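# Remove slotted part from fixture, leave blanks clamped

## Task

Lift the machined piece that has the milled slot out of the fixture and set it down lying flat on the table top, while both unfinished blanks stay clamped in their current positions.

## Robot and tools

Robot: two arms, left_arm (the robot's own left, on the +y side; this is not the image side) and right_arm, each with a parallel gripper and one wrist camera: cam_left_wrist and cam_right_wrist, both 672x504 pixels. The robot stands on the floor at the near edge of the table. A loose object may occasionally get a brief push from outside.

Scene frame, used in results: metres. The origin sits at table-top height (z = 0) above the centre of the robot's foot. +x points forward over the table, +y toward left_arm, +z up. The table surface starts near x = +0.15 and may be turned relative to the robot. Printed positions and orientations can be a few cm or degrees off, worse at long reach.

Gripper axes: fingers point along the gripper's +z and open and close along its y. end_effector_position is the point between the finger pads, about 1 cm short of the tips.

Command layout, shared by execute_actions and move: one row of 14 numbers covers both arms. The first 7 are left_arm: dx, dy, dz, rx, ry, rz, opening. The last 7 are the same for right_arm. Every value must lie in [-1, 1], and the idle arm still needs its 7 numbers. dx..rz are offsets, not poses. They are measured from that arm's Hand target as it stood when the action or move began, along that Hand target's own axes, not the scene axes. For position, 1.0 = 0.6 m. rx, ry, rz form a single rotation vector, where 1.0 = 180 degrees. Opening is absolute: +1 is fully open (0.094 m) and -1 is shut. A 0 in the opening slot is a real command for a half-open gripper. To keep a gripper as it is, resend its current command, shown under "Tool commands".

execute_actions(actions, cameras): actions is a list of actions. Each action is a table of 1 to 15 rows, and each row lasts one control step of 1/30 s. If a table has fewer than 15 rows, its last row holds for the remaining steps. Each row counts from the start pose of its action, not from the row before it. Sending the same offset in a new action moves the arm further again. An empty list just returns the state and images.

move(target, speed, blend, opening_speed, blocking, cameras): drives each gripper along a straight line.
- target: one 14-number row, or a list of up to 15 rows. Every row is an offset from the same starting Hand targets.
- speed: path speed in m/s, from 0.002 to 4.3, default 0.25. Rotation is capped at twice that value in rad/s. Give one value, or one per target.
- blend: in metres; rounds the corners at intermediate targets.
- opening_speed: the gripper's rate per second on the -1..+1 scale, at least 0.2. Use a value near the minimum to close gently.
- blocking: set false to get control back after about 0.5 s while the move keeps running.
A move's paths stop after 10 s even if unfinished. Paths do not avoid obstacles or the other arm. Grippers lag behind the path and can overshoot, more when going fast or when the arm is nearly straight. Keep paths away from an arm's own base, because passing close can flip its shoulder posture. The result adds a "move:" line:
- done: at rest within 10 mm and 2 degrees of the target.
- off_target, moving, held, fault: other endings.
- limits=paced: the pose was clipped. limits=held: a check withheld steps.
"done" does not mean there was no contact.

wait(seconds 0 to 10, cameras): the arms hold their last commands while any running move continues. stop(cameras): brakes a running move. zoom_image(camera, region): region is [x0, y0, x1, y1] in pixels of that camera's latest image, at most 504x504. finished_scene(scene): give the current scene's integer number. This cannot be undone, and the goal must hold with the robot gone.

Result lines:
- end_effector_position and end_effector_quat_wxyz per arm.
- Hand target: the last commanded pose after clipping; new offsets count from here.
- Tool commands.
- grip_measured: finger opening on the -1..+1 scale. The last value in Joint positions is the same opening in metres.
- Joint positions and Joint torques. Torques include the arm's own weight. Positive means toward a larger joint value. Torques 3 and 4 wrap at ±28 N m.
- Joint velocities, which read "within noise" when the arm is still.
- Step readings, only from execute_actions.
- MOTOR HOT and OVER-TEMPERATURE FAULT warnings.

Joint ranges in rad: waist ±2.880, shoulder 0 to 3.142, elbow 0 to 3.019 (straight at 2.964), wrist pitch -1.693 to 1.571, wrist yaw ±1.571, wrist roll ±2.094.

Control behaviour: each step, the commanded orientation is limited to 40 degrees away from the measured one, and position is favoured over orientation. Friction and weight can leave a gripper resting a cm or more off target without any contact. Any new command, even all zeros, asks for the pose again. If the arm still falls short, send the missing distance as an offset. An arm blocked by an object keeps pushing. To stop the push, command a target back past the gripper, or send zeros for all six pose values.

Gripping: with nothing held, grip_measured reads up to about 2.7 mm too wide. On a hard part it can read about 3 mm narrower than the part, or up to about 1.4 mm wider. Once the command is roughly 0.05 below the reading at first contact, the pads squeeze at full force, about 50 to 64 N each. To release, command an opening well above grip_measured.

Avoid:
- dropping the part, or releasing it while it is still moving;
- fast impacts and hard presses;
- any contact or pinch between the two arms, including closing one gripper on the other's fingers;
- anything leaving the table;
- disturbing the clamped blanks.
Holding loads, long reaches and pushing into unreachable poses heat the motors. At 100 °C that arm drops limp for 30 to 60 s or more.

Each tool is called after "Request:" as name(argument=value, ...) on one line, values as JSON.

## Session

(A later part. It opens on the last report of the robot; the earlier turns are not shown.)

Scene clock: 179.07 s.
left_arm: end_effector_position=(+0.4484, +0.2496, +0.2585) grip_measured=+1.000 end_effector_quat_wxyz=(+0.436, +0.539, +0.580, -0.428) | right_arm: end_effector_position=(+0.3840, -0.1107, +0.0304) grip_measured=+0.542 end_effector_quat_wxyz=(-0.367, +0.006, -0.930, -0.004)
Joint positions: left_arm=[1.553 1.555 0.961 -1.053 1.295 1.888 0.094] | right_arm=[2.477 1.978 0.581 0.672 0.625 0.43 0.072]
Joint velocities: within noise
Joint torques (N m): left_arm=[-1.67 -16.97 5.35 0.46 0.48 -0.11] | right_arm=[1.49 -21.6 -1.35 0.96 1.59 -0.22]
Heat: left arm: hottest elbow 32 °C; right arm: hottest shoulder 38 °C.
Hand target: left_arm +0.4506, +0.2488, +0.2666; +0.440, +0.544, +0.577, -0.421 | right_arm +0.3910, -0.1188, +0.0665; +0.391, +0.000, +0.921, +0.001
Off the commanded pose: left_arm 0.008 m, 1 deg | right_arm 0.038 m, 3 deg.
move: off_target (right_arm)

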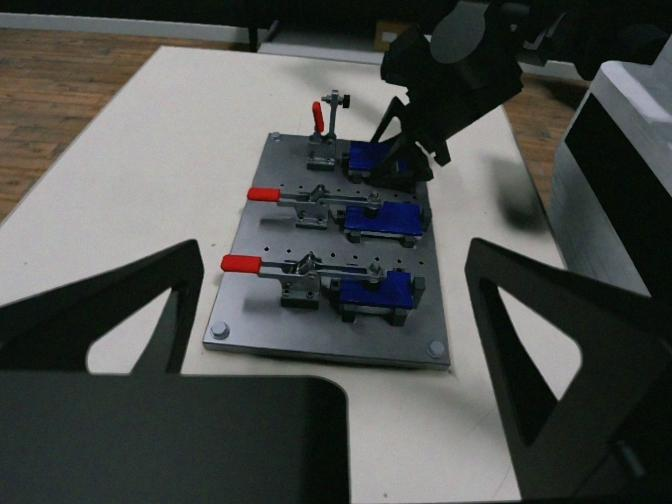

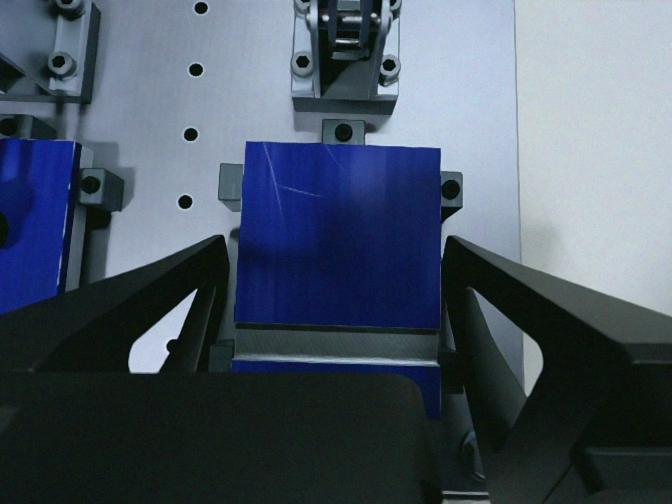

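Request:
zoom_image(camera="cam_left_wrist", region=[270, 180, 450, 340])

Request:
move(target=[[0,0,0,0,0,0,1,0.05,0,0.046,0,0,0,0.40],[0,0,0,0,0,0,1,0.05,0.004,0.046,0,0,0,0.9]], speed=0.05)

Scaled by 2.800.

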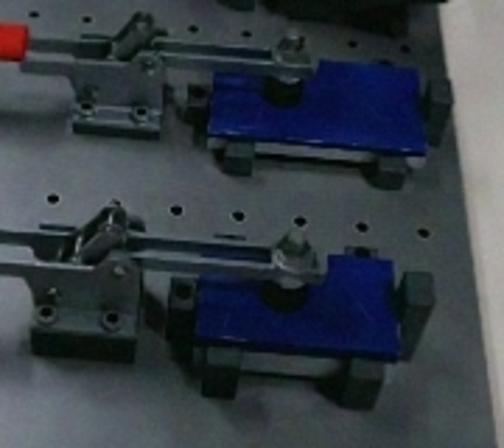

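Scene clock: 182.63 s.
left_arm: end_effector_position=(+0.4484, +0.2496, +0.2585) grip_measured=+1.000 end_effector_quat_wxyz=(+0.436, +0.539, +0.580, -0.428) | right_arm: end_effector_position=(+0.3907, -0.1093, +0.0326) grip_measured=+0.897 end_effector_quat_wxyz=(-0.393, -0.002, -0.920, -0.009)
Joint positions: left_arm=[1.553 1.555 0.961 -1.053 1.295 1.888 0.094] | right_arm=[2.477 2.008 0.58 0.77 0.644 0.408 0.089]
Joint velocities: within noise
Joint torques (N m): left_arm=[-1.61 -16.85 5.31 0.5 0.48 -0.1] | right_arm=[0.44 -12.16 1.02 1.58 0.4 -0.13]
Heat: left arm: hottest elbow 32 °C; right arm: hottest shoulder 38 °C.
Hand target: left_arm +0.4506, +0.2488, +0.2666; +0.440, +0.544, +0.577, -0.421 | right_arm +0.3900, -0.1165, +0.0258; +0.391, +0.000, +0.920, +0.001
Off the commanded pose: left_arm 0.008 m, 1 deg | right_arm 0.010 m, 1 deg.
move: done

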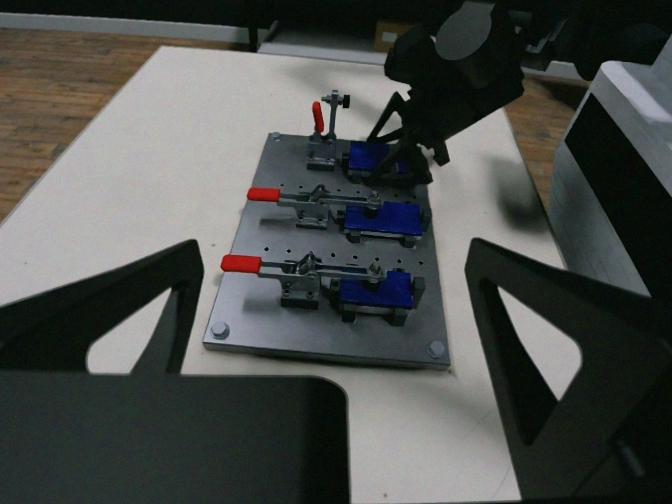

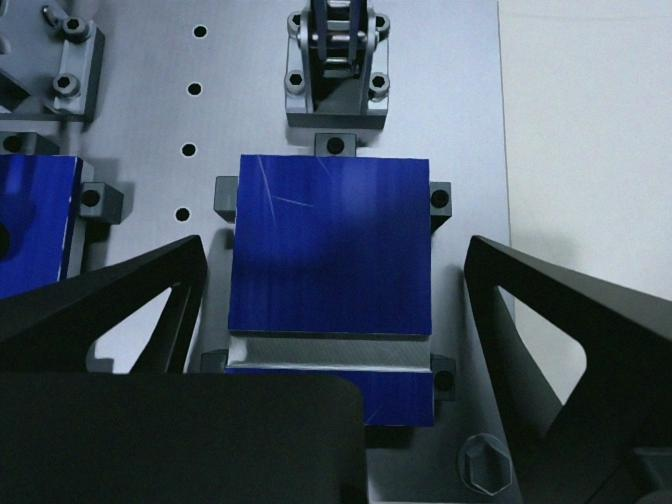

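Request:
zoom_image(camera="cam_right_wrist", region=[190, 150, 270, 400])

Request:
zoom_image(camera="cam_right_wrist", region=[400, 150, 480, 400])

Scaled by 2.016.

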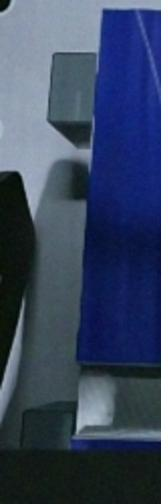

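Scaled by 2.016.

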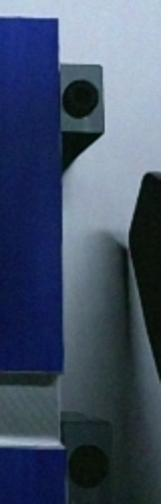

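Request:
move(target=[0,0,0,0,0,0,1,-0.0015,0.004,0.006,0,0,0,0.9], speed=0.05, cameras=["cam_right_wrist"])

Request:
move(target=[0,0,0,0,0,0,1,0,0,0,0,0,0,0.38], speed=0.05, opening_speed=0.4, cameras=["cam_right_wrist"])

Scene clock: 197.00 s.
left_arm: end_effector_position=(+0.4484, +0.2496, +0.2585) grip_measured=+1.000 end_effector_quat_wxyz=(+0.436, +0.538, +0.580, -0.428) | right_arm: end_effector_position=(+0.3907, -0.1093, +0.0326) grip_measured=+0.898 end_effector_quat_wxyz=(-0.393, -0.002, -0.920, -0.009)
Joint positions: left_arm=[1.553 1.555 0.961 -1.053 1.295 1.887 0.094] | right_arm=[2.477 2.008 0.58 0.77 0.644 0.408 0.089]
Joint velocities: within noise
Joint torques (N m): left_arm=[-1.61 -16.79 5.35 0.49 0.48 -0.1] | right_arm=[0.32 -11.69 1.85 1.33 0.32 -0.14]
Heat: left arm: hottest elbow 31 °C; right arm: hottest shoulder 38 °C.
Hand target: left_arm +0.4506, +0.2488, +0.2666; +0.440, +0.544, +0.577, -0.421 | right_arm +0.3932, -0.1140, +0.0239; +0.391, +0.000, +0.920, +0.001
Off the commanded pose: left_arm 0.008 m, 1 deg | right_arm 0.010 m, 1 deg.
move: done
Images, in order (width x height): cam_right_wrist 672x504.

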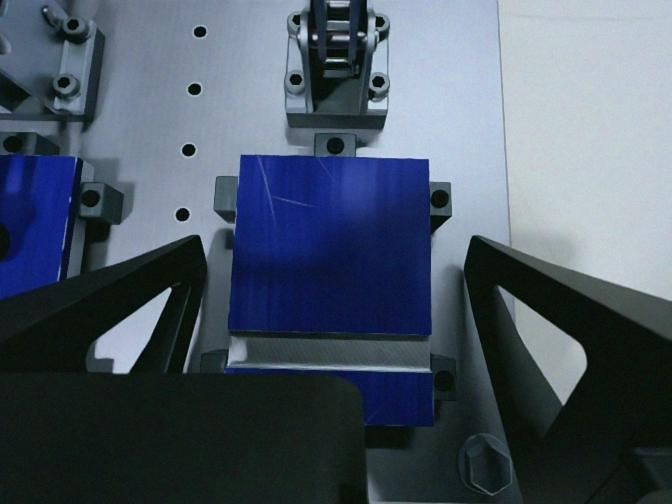

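Scene clock: 198.73 s.
left_arm: end_effector_position=(+0.4484, +0.2496, +0.2585) grip_measured=+1.000 end_effector_quat_wxyz=(+0.436, +0.538, +0.580, -0.428) | right_arm: end_effector_position=(+0.3950, -0.1065, +0.0339) grip_measured=+0.382 end_effector_quat_wxyz=(-0.396, -0.003, -0.918, -0.012)
Joint positions: left_arm=[1.553 1.555 0.961 -1.053 1.295 1.887 0.094] | right_arm=[2.475 2.008 0.589 0.773 0.643 0.405 0.065]
Joint velocities: within noise
Joint torques (N m): left_arm=[-1.61 -16.85 5.35 0.42 0.48 -0.11] | right_arm=[0.44 -11.99 1.28 1.21 0.39 -0.11]
Heat: left arm: hottest elbow 31 °C; right arm: hottest shoulder 37 °C.
Hand target: left_arm +0.4506, +0.2488, +0.2666; +0.440, +0.544, +0.577, -0.421 | right_arm +0.3931, -0.1141, +0.0238; +0.391, +0.000, +0.921, +0.001
Off the commanded pose: left_arm 0.008 m, 1 deg | right_arm 0.013 m, 1 deg.
move: off_target (right_arm)
Images, in order (width x height): cam_right_wrist 672x504.

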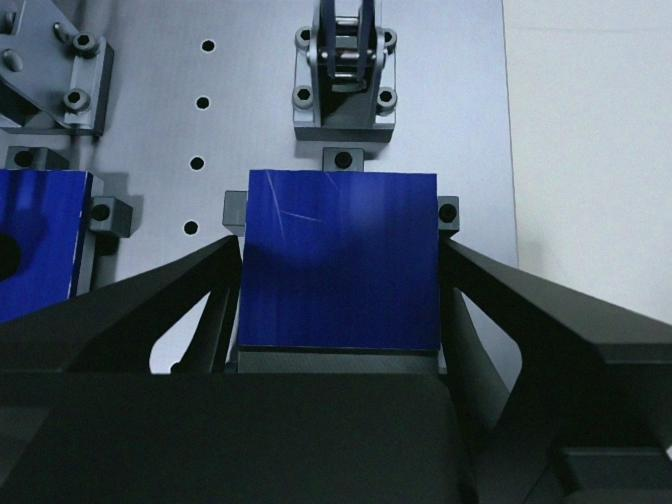

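Request:
move(target=[0,0,0,0,0,0,1,0,0,0,0,0,0,0.26], speed=0.05, opening_speed=0.3, cameras=["cam_right_wrist"])

Scene clock: 200.30 s.
left_arm: end_effector_position=(+0.4484, +0.2496, +0.2585) grip_measured=+1.000 end_effector_quat_wxyz=(+0.436, +0.538, +0.580, -0.428) | right_arm: end_effector_position=(+0.3952, -0.1072, +0.0340) grip_measured=+0.262 end_effector_quat_wxyz=(-0.397, -0.004, -0.918, -0.010)
Joint positions: left_arm=[1.553 1.555 0.961 -1.053 1.295 1.887 0.094] | right_arm=[2.475 2.008 0.589 0.773 0.646 0.405 0.059]
Joint velocities: within noise
Joint torques (N m): left_arm=[-1.61 -16.91 5.35 0.46 0.48 -0.11] | right_arm=[0.44 -11.81 1.28 1.21 0.24 -0.11]
Heat: left arm: hottest elbow 31 °C; right arm: hottest shoulder 37 °C.
Hand target: left_arm +0.4506, +0.2488, +0.2666; +0.440, +0.544, +0.577, -0.421 | right_arm +0.3931, -0.1141, +0.0238; +0.391, +0.000, +0.921, +0.001
Off the commanded pose: left_arm 0.008 m, 1 deg | right_arm 0.012 m, 1 deg.
move: off_target (right_arm)
Images, in order (width x height): cam_right_wrist 672x504.

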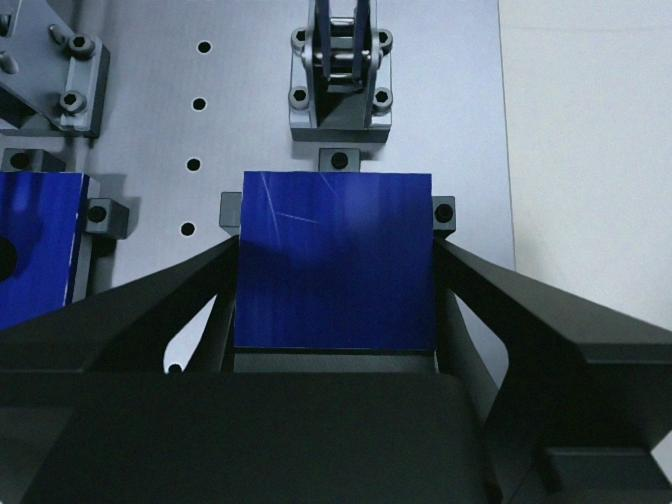

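Request:
zoom_image(camera="cam_right_wrist", region=[190, 180, 290, 380])

Request:
zoom_image(camera="cam_right_wrist", region=[390, 180, 490, 380])

Request:
zoom_image(camera="cam_left_wrist", region=[330, 120, 450, 200])

Scaled by 2.520.

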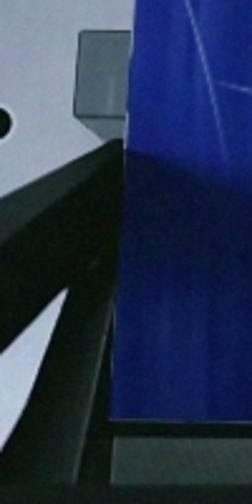

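Scaled by 2.520.

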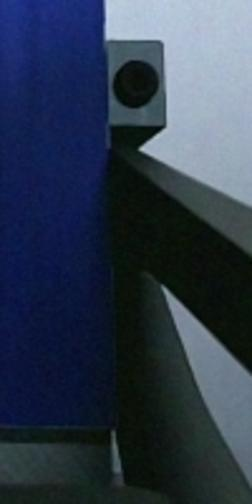

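This scene's latest camera images include none from cam_left_wrist. They are from: cam_right_wrist. cam_left_wrist's image comes with the result of a call that names it in "cameras".

Request:
move(target=[0,0,0,0,0,0,1,0,0,0,0,0,0,0.16], speed=0.05, opening_speed=0.3)

Request:
zoom_image(camera="cam_left_wrist", region=[330, 100, 450, 200])

Request:
zoom_image(camera="cam_right_wrist", region=[190, 180, 290, 380])

Scene clock: 203.90 s.
left_arm: end_effector_position=(+0.4484, +0.2496, +0.2585) grip_measured=+1.000 end_effector_quat_wxyz=(+0.436, +0.538, +0.580, -0.428) | right_arm: end_effector_position=(+0.3952, -0.1073, +0.0340) grip_measured=+0.261 end_effector_quat_wxyz=(-0.397, -0.004, -0.918, -0.010)
Joint positions: left_arm=[1.553 1.555 0.961 -1.053 1.295 1.887 0.094] | right_arm=[2.475 2.008 0.589 0.773 0.646 0.405 0.059]
Joint velocities: within noise
Joint torques (N m): left_arm=[-1.61 -16.97 5.33 0.47 0.48 -0.11] | right_arm=[0.44 -11.87 1.29 1.21 0.24 -0.11]
Heat: left arm: hottest elbow 31 °C; right arm: hottest shoulder 37 °C.
Hand target: left_arm +0.4506, +0.2488, +0.2666; +0.440, +0.544, +0.577, -0.421 | right_arm +0.3931, -0.1142, +0.0238; +0.391, +0.000, +0.921, +0.001
Off the commanded pose: left_arm 0.008 m, 1 deg | right_arm 0.012 m, 1 deg.
move: off_target (right_arm)

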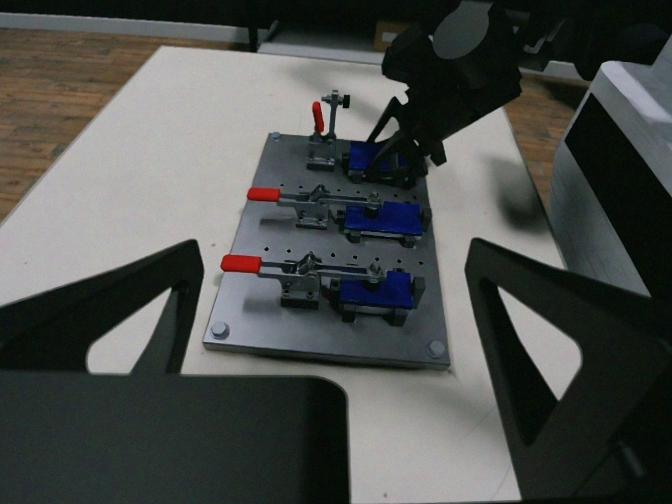

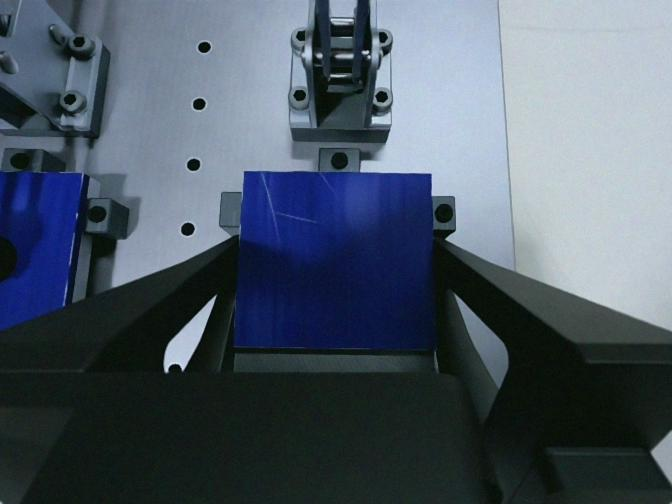

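Scaled by 4.200.

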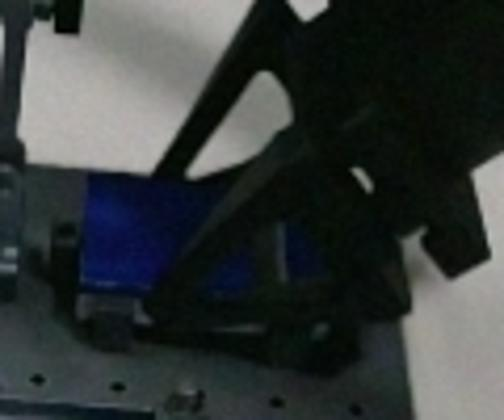

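Scaled by 2.520.

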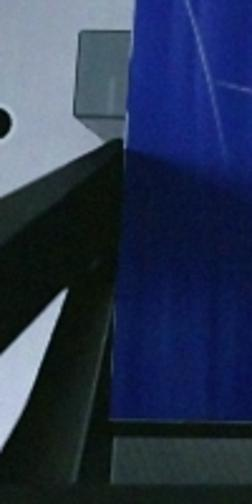

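Request:
move(target=[0,0,0,0,0,0,1,-0.042,0,-0.040,0,0,0,0.12], speed=0.06)

Scene clock: 207.20 s.
left_arm: end_effector_position=(+0.4484, +0.2496, +0.2585) grip_measured=+1.000 end_effector_quat_wxyz=(+0.436, +0.538, +0.580, -0.428) | right_arm: end_effector_position=(+0.3947, -0.1140, +0.0529) grip_measured=+0.261 end_effector_quat_wxyz=(-0.390, -0.004, -0.921, -0.001)
Joint positions: left_arm=[1.553 1.555 0.961 -1.053 1.295 1.887 0.094] | right_arm=[2.476 1.923 0.567 0.683 0.656 0.414 0.059]
Joint velocities: within noise
Joint torques (N m): left_arm=[-1.73 -16.85 5.33 0.44 0.47 -0.11] | right_arm=[1.61 -15.15 1.1 0.58 0.45 -0.08]
Heat: left arm: hottest elbow 31 °C; right arm: hottest shoulder 37 °C.
Hand target: left_arm +0.4506, +0.2488, +0.2666; +0.440, +0.544, +0.577, -0.421 | right_arm +0.3933, -0.1142, +0.0587; +0.391, +0.000, +0.921, +0.001
Off the commanded pose: left_arm 0.008 m, 1 deg | right_arm 0.006 m, 0 deg.
move: done

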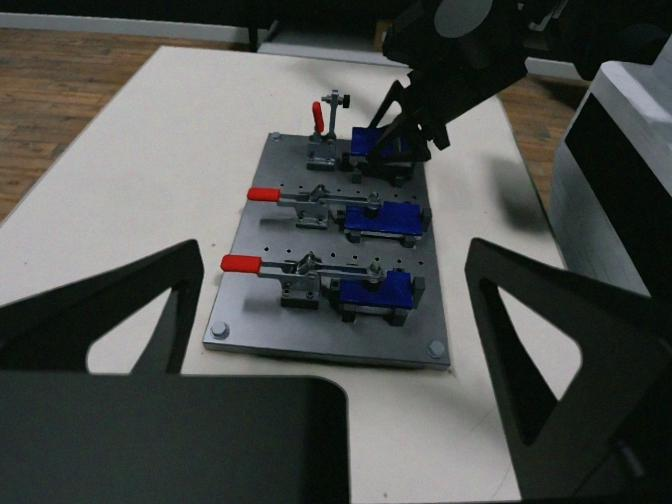

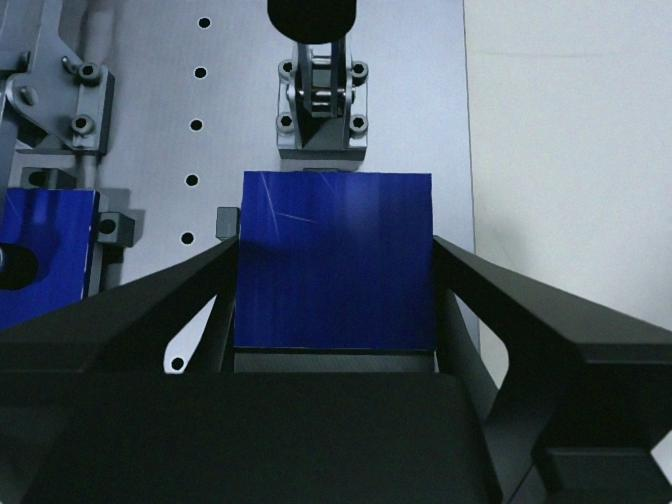

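Request:
move(target=[[0,0,0,0,0,0,1,-0.108,0,-0.104,0,0,0,0.12],[0,0,0,0,0,0,1,-0.1195,-0.375,-0.092,0,0,0,0.12]], speed=[0.12,0.18], blend=[0.03,0])

Scene clock: 211.93 s.
left_arm: end_effector_position=(+0.4484, +0.2496, +0.2585) grip_measured=+1.000 end_effector_quat_wxyz=(+0.436, +0.538, +0.580, -0.428) | right_arm: end_effector_position=(+0.3962, -0.3336, +0.1375) grip_measured=+0.261 end_effector_quat_wxyz=(-0.371, +0.001, -0.928, -0.005)
Joint positions: left_arm=[1.553 1.555 0.961 -1.053 1.295 1.887 0.094] | right_arm=[1.827 1.333 0.262 0.511 0.099 0.025 0.059]
Joint velocities: within noise
Joint torques (N m): left_arm=[-1.61 -16.85 5.33 0.46 0.47 -0.1] | right_arm=[-2.08 -10.05 3.29 1.89 0.07 -0.17]
Heat: left arm: hottest elbow 31 °C; right arm: hottest shoulder 37 °C.
Hand target: left_arm +0.4506, +0.2488, +0.2666; +0.440, +0.544, +0.577, -0.421 | right_arm +0.4036, -0.3393, +0.1483; +0.391, +0.000, +0.921, +0.001
Off the commanded pose: left_arm 0.008 m, 1 deg | right_arm 0.014 m, 2 deg.
move: off_target (right_arm)

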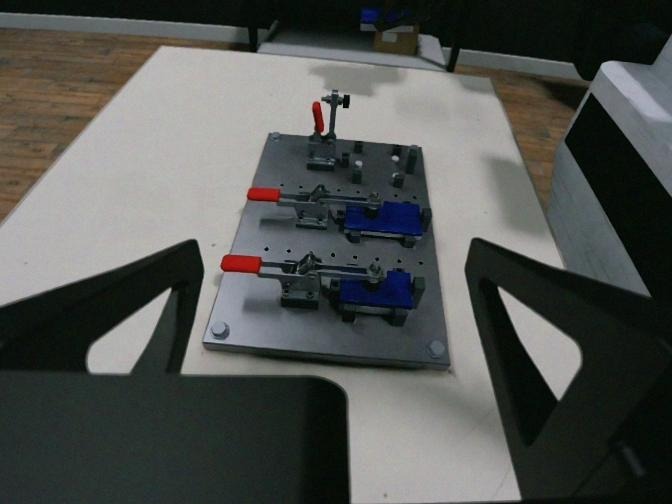

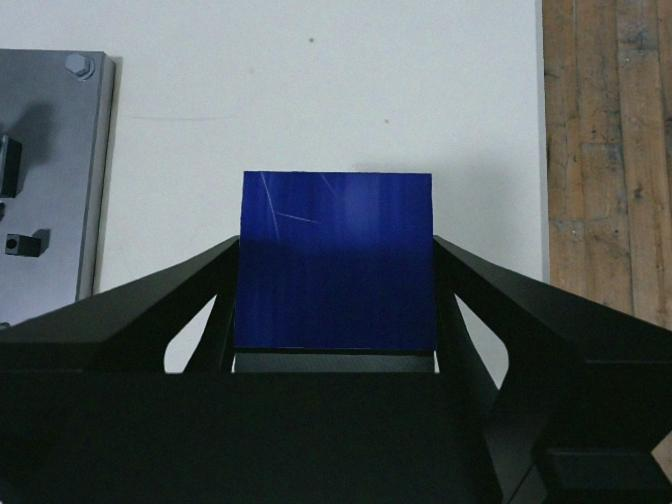

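Request:
zoom_image(camera="cam_left_wrist", region=[320, 0, 460, 80])

Request:
zoom_image(camera="cam_left_wrist", region=[260, 80, 450, 210])

Scaled by 3.600.

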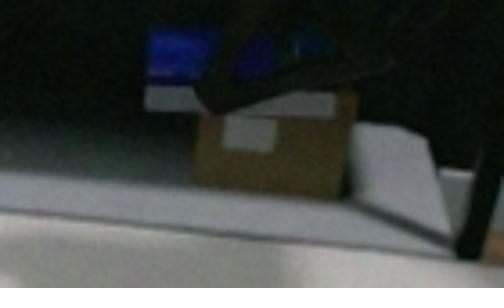

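Scaled by 2.653.

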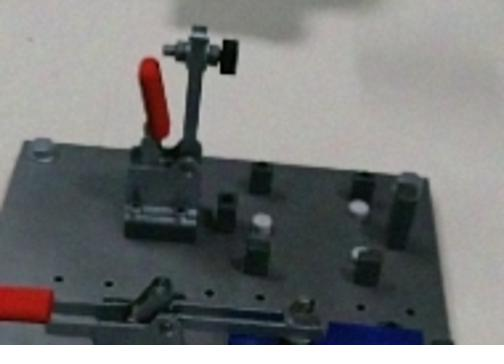

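Request:
move(target=[0,0,0,0,0,0,1,0.1236,0,0.119,0,0,0,0.12], speed=0.1)

Request:
zoom_image(camera="cam_left_wrist", region=[320, 0, 460, 80])

Scene clock: 216.83 s.
left_arm: end_effector_position=(+0.4484, +0.2496, +0.2585) grip_measured=+1.000 end_effector_quat_wxyz=(+0.436, +0.538, +0.580, -0.428) | right_arm: end_effector_position=(+0.4007, -0.3335, +0.0479) grip_measured=+0.261 end_effector_quat_wxyz=(-0.386, +0.000, -0.923, -0.007)
Joint positions: left_arm=[1.553 1.555 0.961 -1.053 1.295 1.887 0.094] | right_arm=[1.804 1.888 0.316 1.043 0.078 0.013 0.059]
Joint velocities: within noise
Joint torques (N m): left_arm=[-1.55 -16.85 5.35 0.46 0.48 -0.1] | right_arm=[-2.02 -9.64 0.16 2.11 0.05 -0.16]
Heat: left arm: hottest elbow 31 °C; right arm: hottest shoulder 37 °C.
Hand target: left_arm +0.4506, +0.2488, +0.2666; +0.440, +0.544, +0.577, -0.421 | right_arm +0.4034, -0.3392, +0.0454; +0.391, +0.000, +0.921, +0.001
Off the commanded pose: left_arm 0.008 m, 1 deg | right_arm 0.007 m, 1 deg.
move: done

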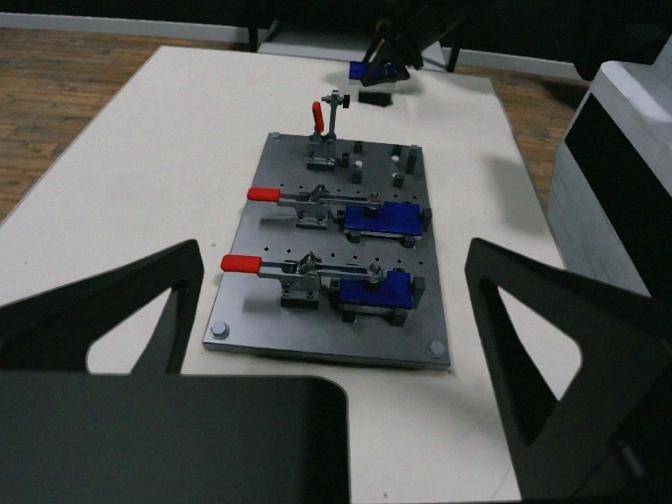

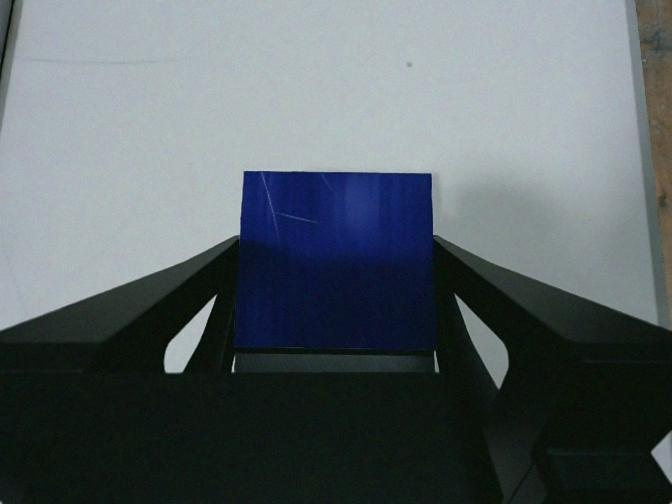

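Scaled by 3.600.

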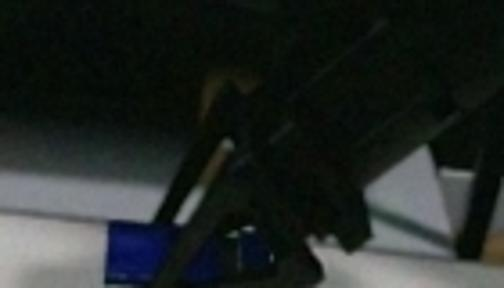

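Request:
zoom_image(camera="cam_left_wrist", region=[330, 40, 430, 120])

Request:
move(target=[0,0,0,0,0,0,1,0.018,0,0.0174,0,0,0,0.12], speed=0.06)

Request:
zoom_image(camera="cam_left_wrist", region=[330, 40, 430, 120])

Scaled by 5.040.

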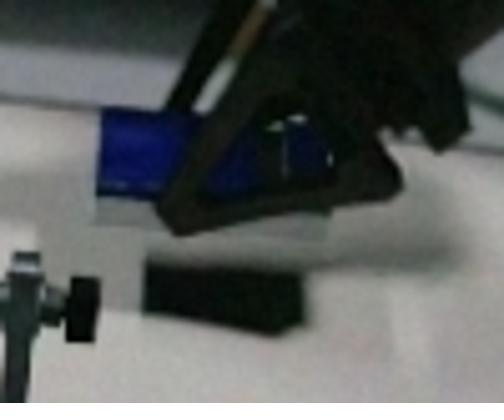

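Scene clock: 218.60 s.
left_arm: end_effector_position=(+0.4484, +0.2496, +0.2585) grip_measured=+1.000 end_effector_quat_wxyz=(+0.436, +0.538, +0.580, -0.428) | right_arm: end_effector_position=(+0.4015, -0.3333, +0.0330) grip_measured=+0.261 end_effector_quat_wxyz=(-0.386, +0.000, -0.922, -0.007)
Joint positions: left_arm=[1.553 1.555 0.961 -1.053 1.295 1.887 0.094] | right_arm=[1.801 1.964 0.338 1.099 0.076 0.011 0.059]
Joint velocities: within noise
Joint torques (N m): left_arm=[-1.67 -16.85 5.33 0.47 0.48 -0.11] | right_arm=[-1.96 -9.99 -0.21 2.1 0.04 -0.15]
Heat: left arm: hottest elbow 31 °C; right arm: hottest shoulder 37 °C.
Hand target: left_arm +0.4506, +0.2488, +0.2666; +0.440, +0.544, +0.577, -0.421 | right_arm +0.4036, -0.3391, +0.0304; +0.391, +0.000, +0.921, +0.001
Off the commanded pose: left_arm 0.008 m, 1 deg | right_arm 0.007 m, 1 deg.
move: done

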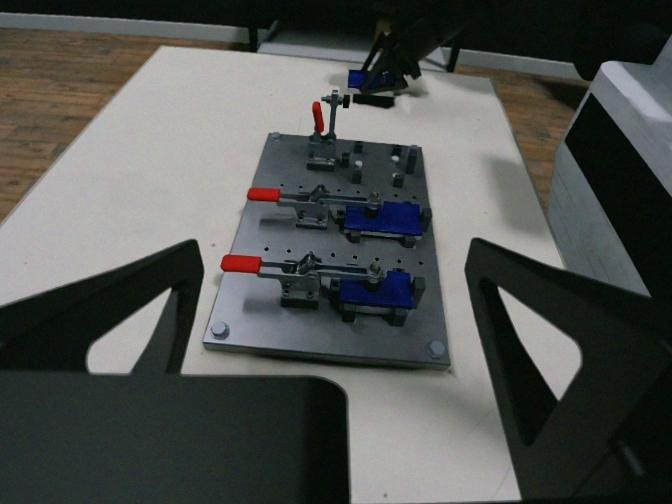

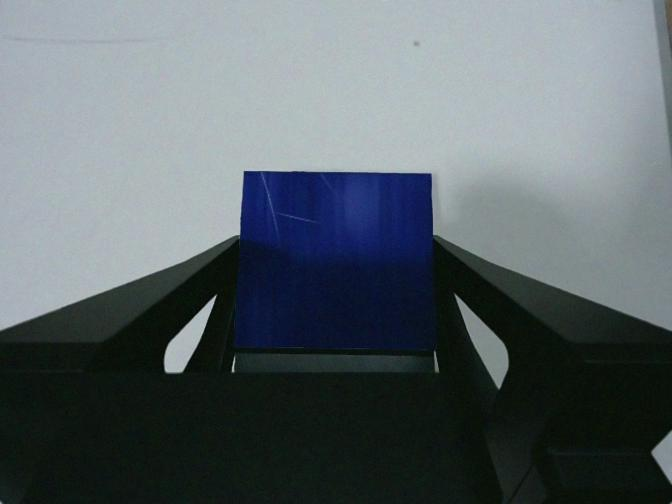

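Scaled by 5.040.

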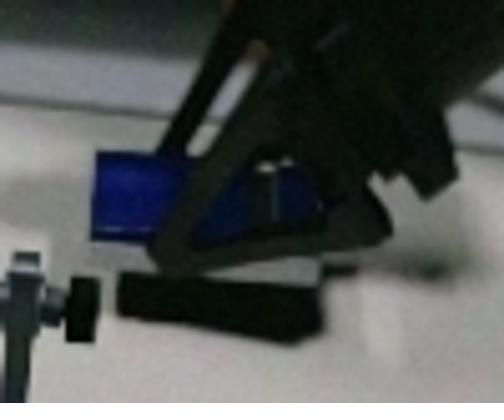

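Request:
move(target=[0,0,0,0,0,0,1,0.0096,0,0.0093,0,0,0,0.12], speed=0.06)

Request:
zoom_image(camera="cam_left_wrist", region=[330, 40, 430, 120])

Scene clock: 220.33 s.
left_arm: end_effector_position=(+0.4484, +0.2496, +0.2585) grip_measured=+1.000 end_effector_quat_wxyz=(+0.436, +0.538, +0.580, -0.428) | right_arm: end_effector_position=(+0.4017, -0.3332, +0.0252) grip_measured=+0.261 end_effector_quat_wxyz=(-0.386, +0.000, -0.922, -0.007)
Joint positions: left_arm=[1.553 1.555 0.961 -1.053 1.295 1.887 0.094] | right_arm=[1.799 2.003 0.35 1.126 0.075 0.011 0.059]
Joint velocities: within noise
Joint torques (N m): left_arm=[-1.61 -16.91 5.35 0.44 0.48 -0.11] | right_arm=[-1.79 -10.17 -0.42 2.1 0.04 -0.14]
Heat: left arm: hottest elbow 31 °C; right arm: hottest shoulder 37 °C.
Hand target: left_arm +0.4506, +0.2488, +0.2666; +0.440, +0.544, +0.577, -0.421 | right_arm +0.4035, -0.3391, +0.0223; +0.391, +0.000, +0.921, +0.001
Off the commanded pose: left_arm 0.008 m, 1 deg | right_arm 0.007 m, 1 deg.
move: done

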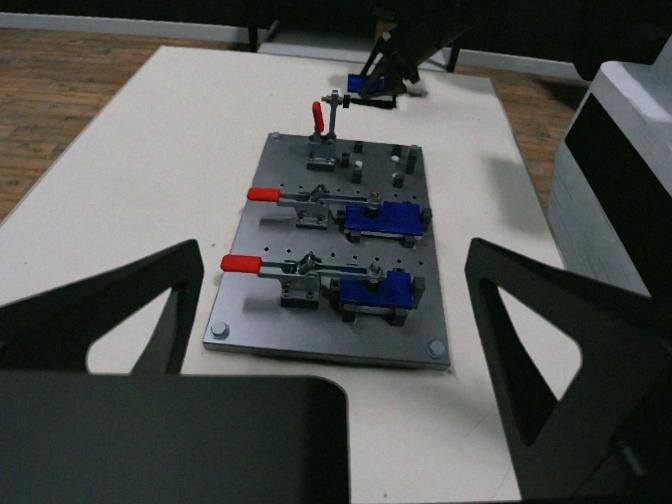

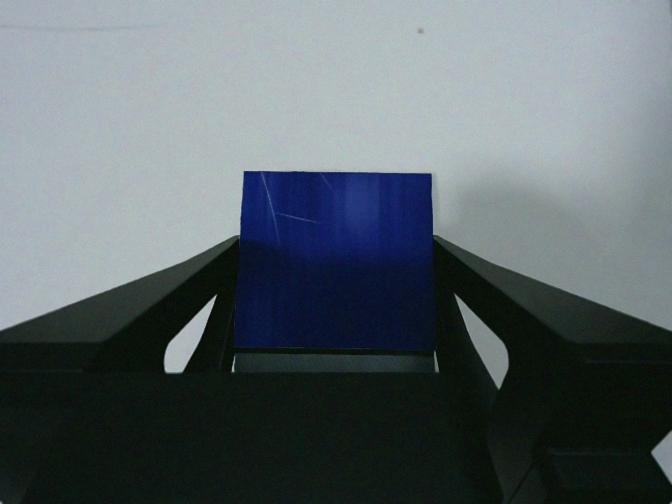

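Scaled by 5.040.

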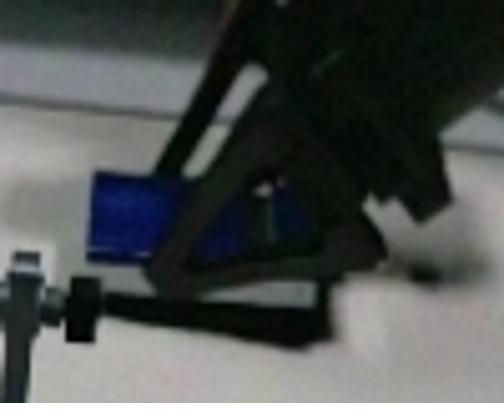

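Request:
move(target=[0,0,0,0,0,0,1,0.006,0,0.0058,0,0,0,0.12], speed=0.05)

Request:
zoom_image(camera="cam_left_wrist", region=[330, 40, 430, 120])

Scene clock: 222.10 s.
left_arm: end_effector_position=(+0.4484, +0.2496, +0.2585) grip_measured=+1.000 end_effector_quat_wxyz=(+0.436, +0.538, +0.580, -0.428) | right_arm: end_effector_position=(+0.4019, -0.3333, +0.0204) grip_measured=+0.261 end_effector_quat_wxyz=(-0.386, +0.000, -0.922, -0.007)
Joint positions: left_arm=[1.553 1.555 0.961 -1.053 1.295 1.887 0.094] | right_arm=[1.798 2.026 0.357 1.142 0.074 0.01 0.059]
Joint velocities: within noise
Joint torques (N m): left_arm=[-1.55 -16.91 5.34 0.43 0.47 -0.1] | right_arm=[-1.85 -10.17 -0.57 2.22 0.04 -0.15]
Heat: left arm: hottest elbow 31 °C; right arm: hottest shoulder 37 °C.
Hand target: left_arm +0.4506, +0.2488, +0.2666; +0.440, +0.544, +0.577, -0.421 | right_arm +0.4035, -0.3392, +0.0174; +0.391, +0.000, +0.921, +0.001
Off the commanded pose: left_arm 0.008 m, 1 deg | right_arm 0.007 m, 1 deg.
move: done

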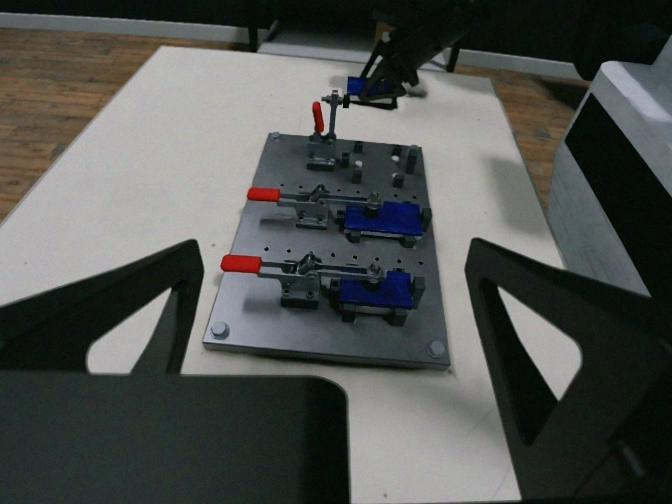

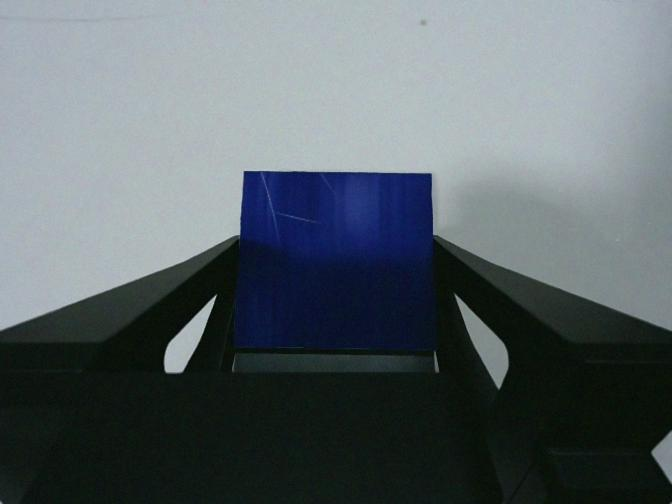

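Scaled by 5.040.

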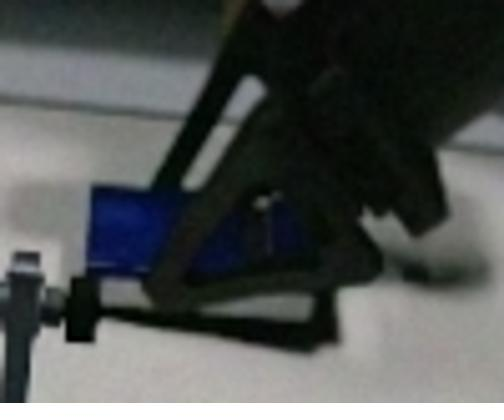

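Request:
move(target=[0,0,0,0,0,0,1,0.006,0,0.0058,0,0,0,0.12], speed=0.05)

Request:
zoom_image(camera="cam_left_wrist", region=[330, 40, 430, 120])

Scene clock: 223.93 s.
left_arm: end_effector_position=(+0.4484, +0.2496, +0.2585) grip_measured=+1.000 end_effector_quat_wxyz=(+0.436, +0.538, +0.580, -0.428) | right_arm: end_effector_position=(+0.4020, -0.3332, +0.0154) grip_measured=+0.261 end_effector_quat_wxyz=(-0.386, +0.000, -0.922, -0.007)
Joint positions: left_arm=[1.553 1.555 0.961 -1.053 1.295 1.887 0.094] | right_arm=[1.798 2.049 0.365 1.158 0.073 0.009 0.059]
Joint velocities: within noise
Joint torques (N m): left_arm=[-1.61 -16.91 5.35 0.46 0.48 -0.11] | right_arm=[-1.85 -10.29 -0.65 2.02 0.04 -0.14]
Heat: left arm: hottest elbow 31 °C; right arm: hottest shoulder 37 °C.
Hand target: left_arm +0.4506, +0.2488, +0.2666; +0.440, +0.544, +0.577, -0.421 | right_arm +0.4036, -0.3391, +0.0124; +0.391, +0.000, +0.920, +0.001
Off the commanded pose: left_arm 0.008 m, 1 deg | right_arm 0.007 m, 1 deg.
move: done

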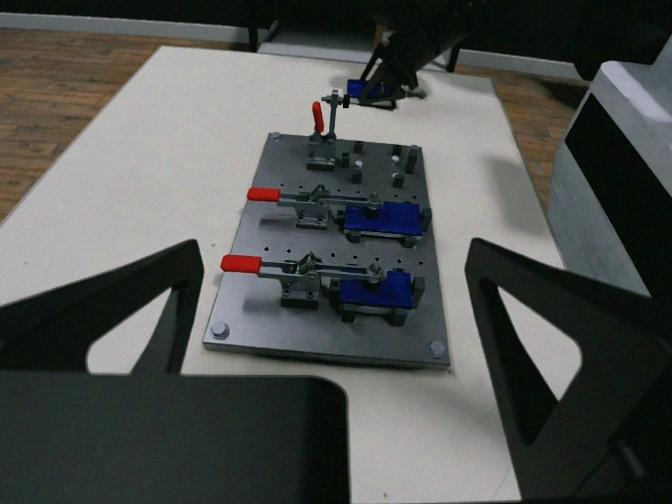

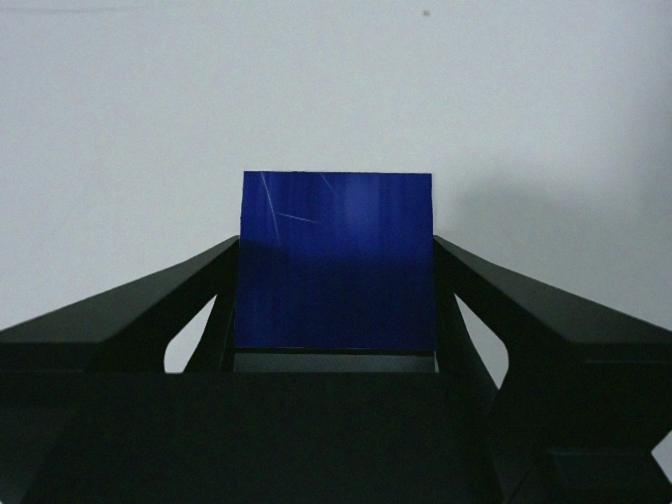

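Scaled by 5.040.

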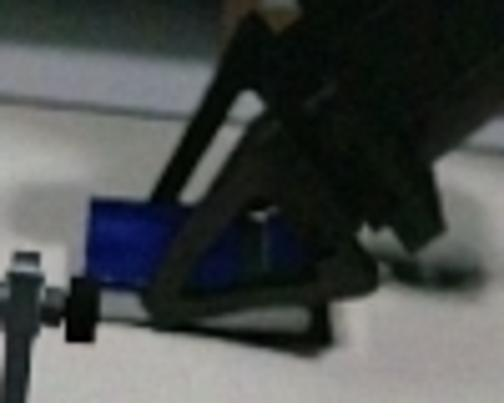

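Request:
move(target=[0,0,0,0,0,0,1,0.0048,0,0.0046,0,-0.01,0,0.12], speed=0.05)

Request:
zoom_image(camera="cam_left_wrist", region=[330, 40, 430, 120])

Scene clock: 225.97 s.
left_arm: end_effector_position=(+0.4484, +0.2496, +0.2585) grip_measured=+1.000 end_effector_quat_wxyz=(+0.436, +0.538, +0.580, -0.428) | right_arm: end_effector_position=(+0.4031, -0.3333, +0.0139) grip_measured=+0.261 end_effector_quat_wxyz=(-0.404, -0.001, -0.915, -0.007)
Joint positions: left_arm=[1.553 1.555 0.961 -1.053 1.295 1.887 0.094] | right_arm=[1.796 2.098 0.367 1.243 0.072 0.009 0.059]
Joint velocities: within noise
Joint torques (N m): left_arm=[-1.67 -16.97 5.34 0.44 0.48 -0.1] | right_arm=[-2.02 -10.05 -0.77 1.98 0.05 -0.16]
Heat: left arm: hottest elbow 31 °C; right arm: hottest shoulder 37 °C.
Hand target: left_arm +0.4506, +0.2488, +0.2666; +0.440, +0.544, +0.577, -0.421 | right_arm +0.4035, -0.3392, +0.0084; +0.405, +0.000, +0.914, +0.001
Off the commanded pose: left_arm 0.008 m, 1 deg | right_arm 0.008 m, 1 deg.
move: done

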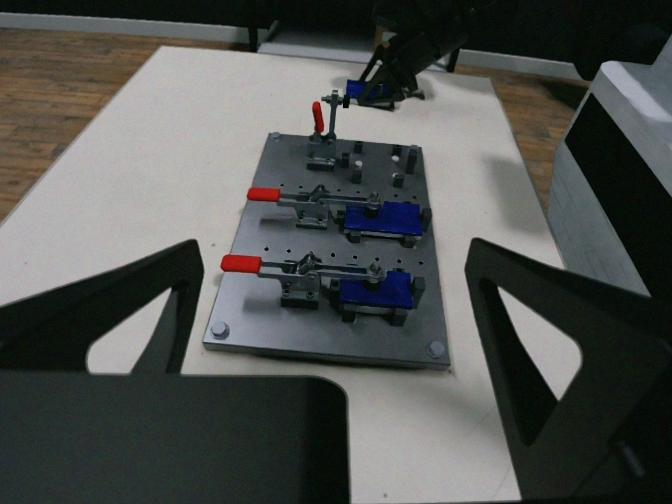

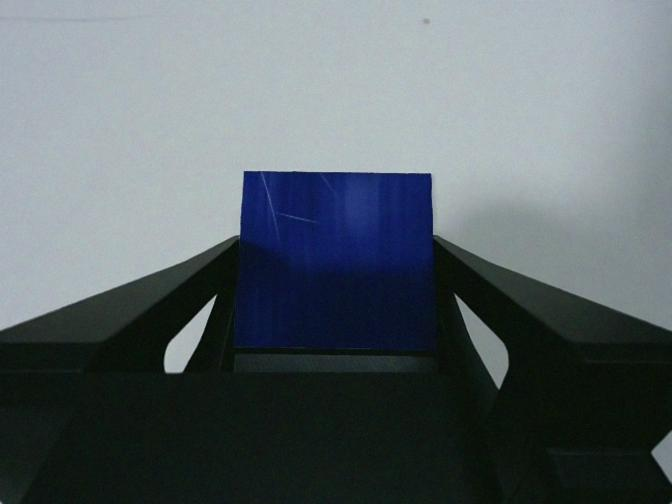

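Scaled by 5.040.

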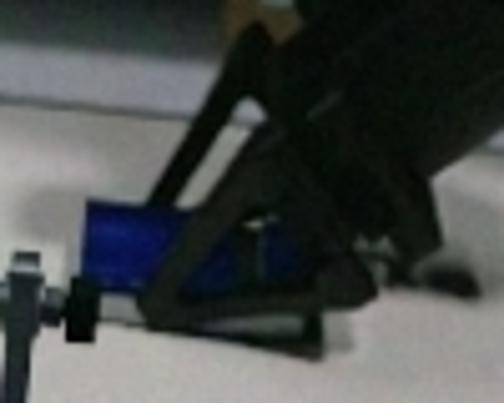

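Request:
move(target=[0,0,0,0,0,0,1,0.0048,0,0.0046,0,0,0,0.12], speed=0.05)

Request:
zoom_image(camera="cam_left_wrist", region=[330, 40, 430, 120])

Scene clock: 227.80 s.
left_arm: end_effector_position=(+0.4484, +0.2496, +0.2585) grip_measured=+1.000 end_effector_quat_wxyz=(+0.436, +0.538, +0.580, -0.428) | right_arm: end_effector_position=(+0.4054, -0.3331, +0.0140) grip_measured=+0.261 end_effector_quat_wxyz=(-0.410, -0.001, -0.912, -0.008)
Joint positions: left_arm=[1.553 1.555 0.961 -1.053 1.295 1.887 0.094] | right_arm=[1.796 2.108 0.371 1.261 0.071 0.008 0.059]
Joint velocities: within noise
Joint torques (N m): left_arm=[-1.61 -16.91 5.34 0.46 0.48 -0.11] | right_arm=[-1.96 -9.41 -0.65 1.7 0.06 -0.15]
Heat: left arm: hottest elbow 31 °C; right arm: hottest shoulder 37 °C.
Hand target: left_arm +0.4506, +0.2488, +0.2666; +0.440, +0.544, +0.577, -0.421 | right_arm +0.4036, -0.3391, +0.0044; +0.405, +0.000, +0.914, +0.001
Off the commanded pose: left_arm 0.008 m, 1 deg | right_arm 0.012 m, 1 deg.
move: off_target (right_arm)

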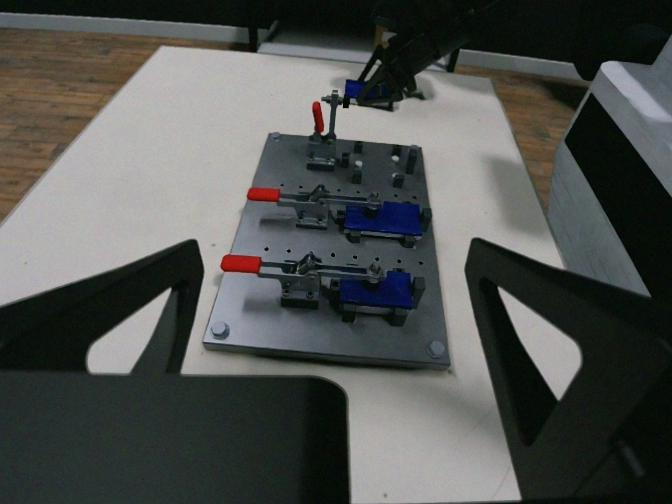

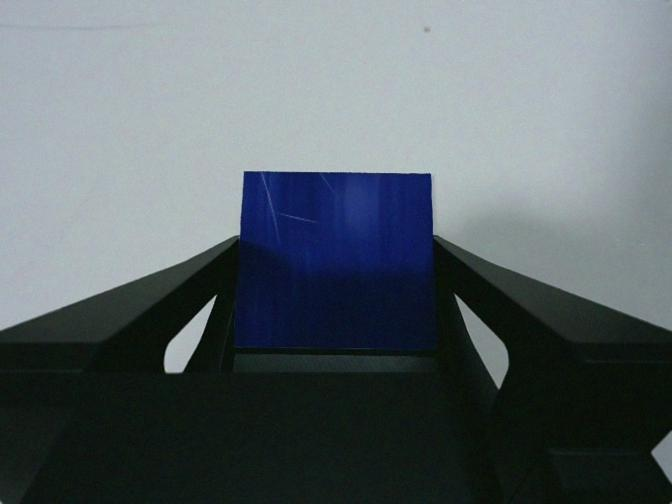

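Scaled by 5.040.

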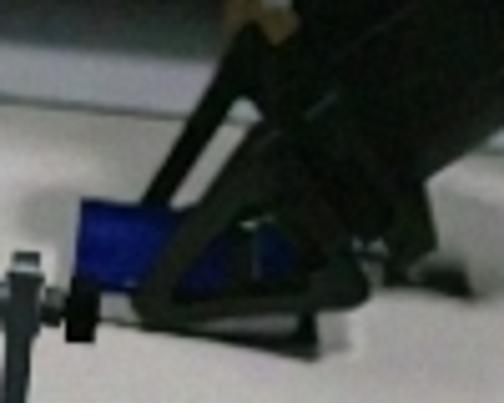

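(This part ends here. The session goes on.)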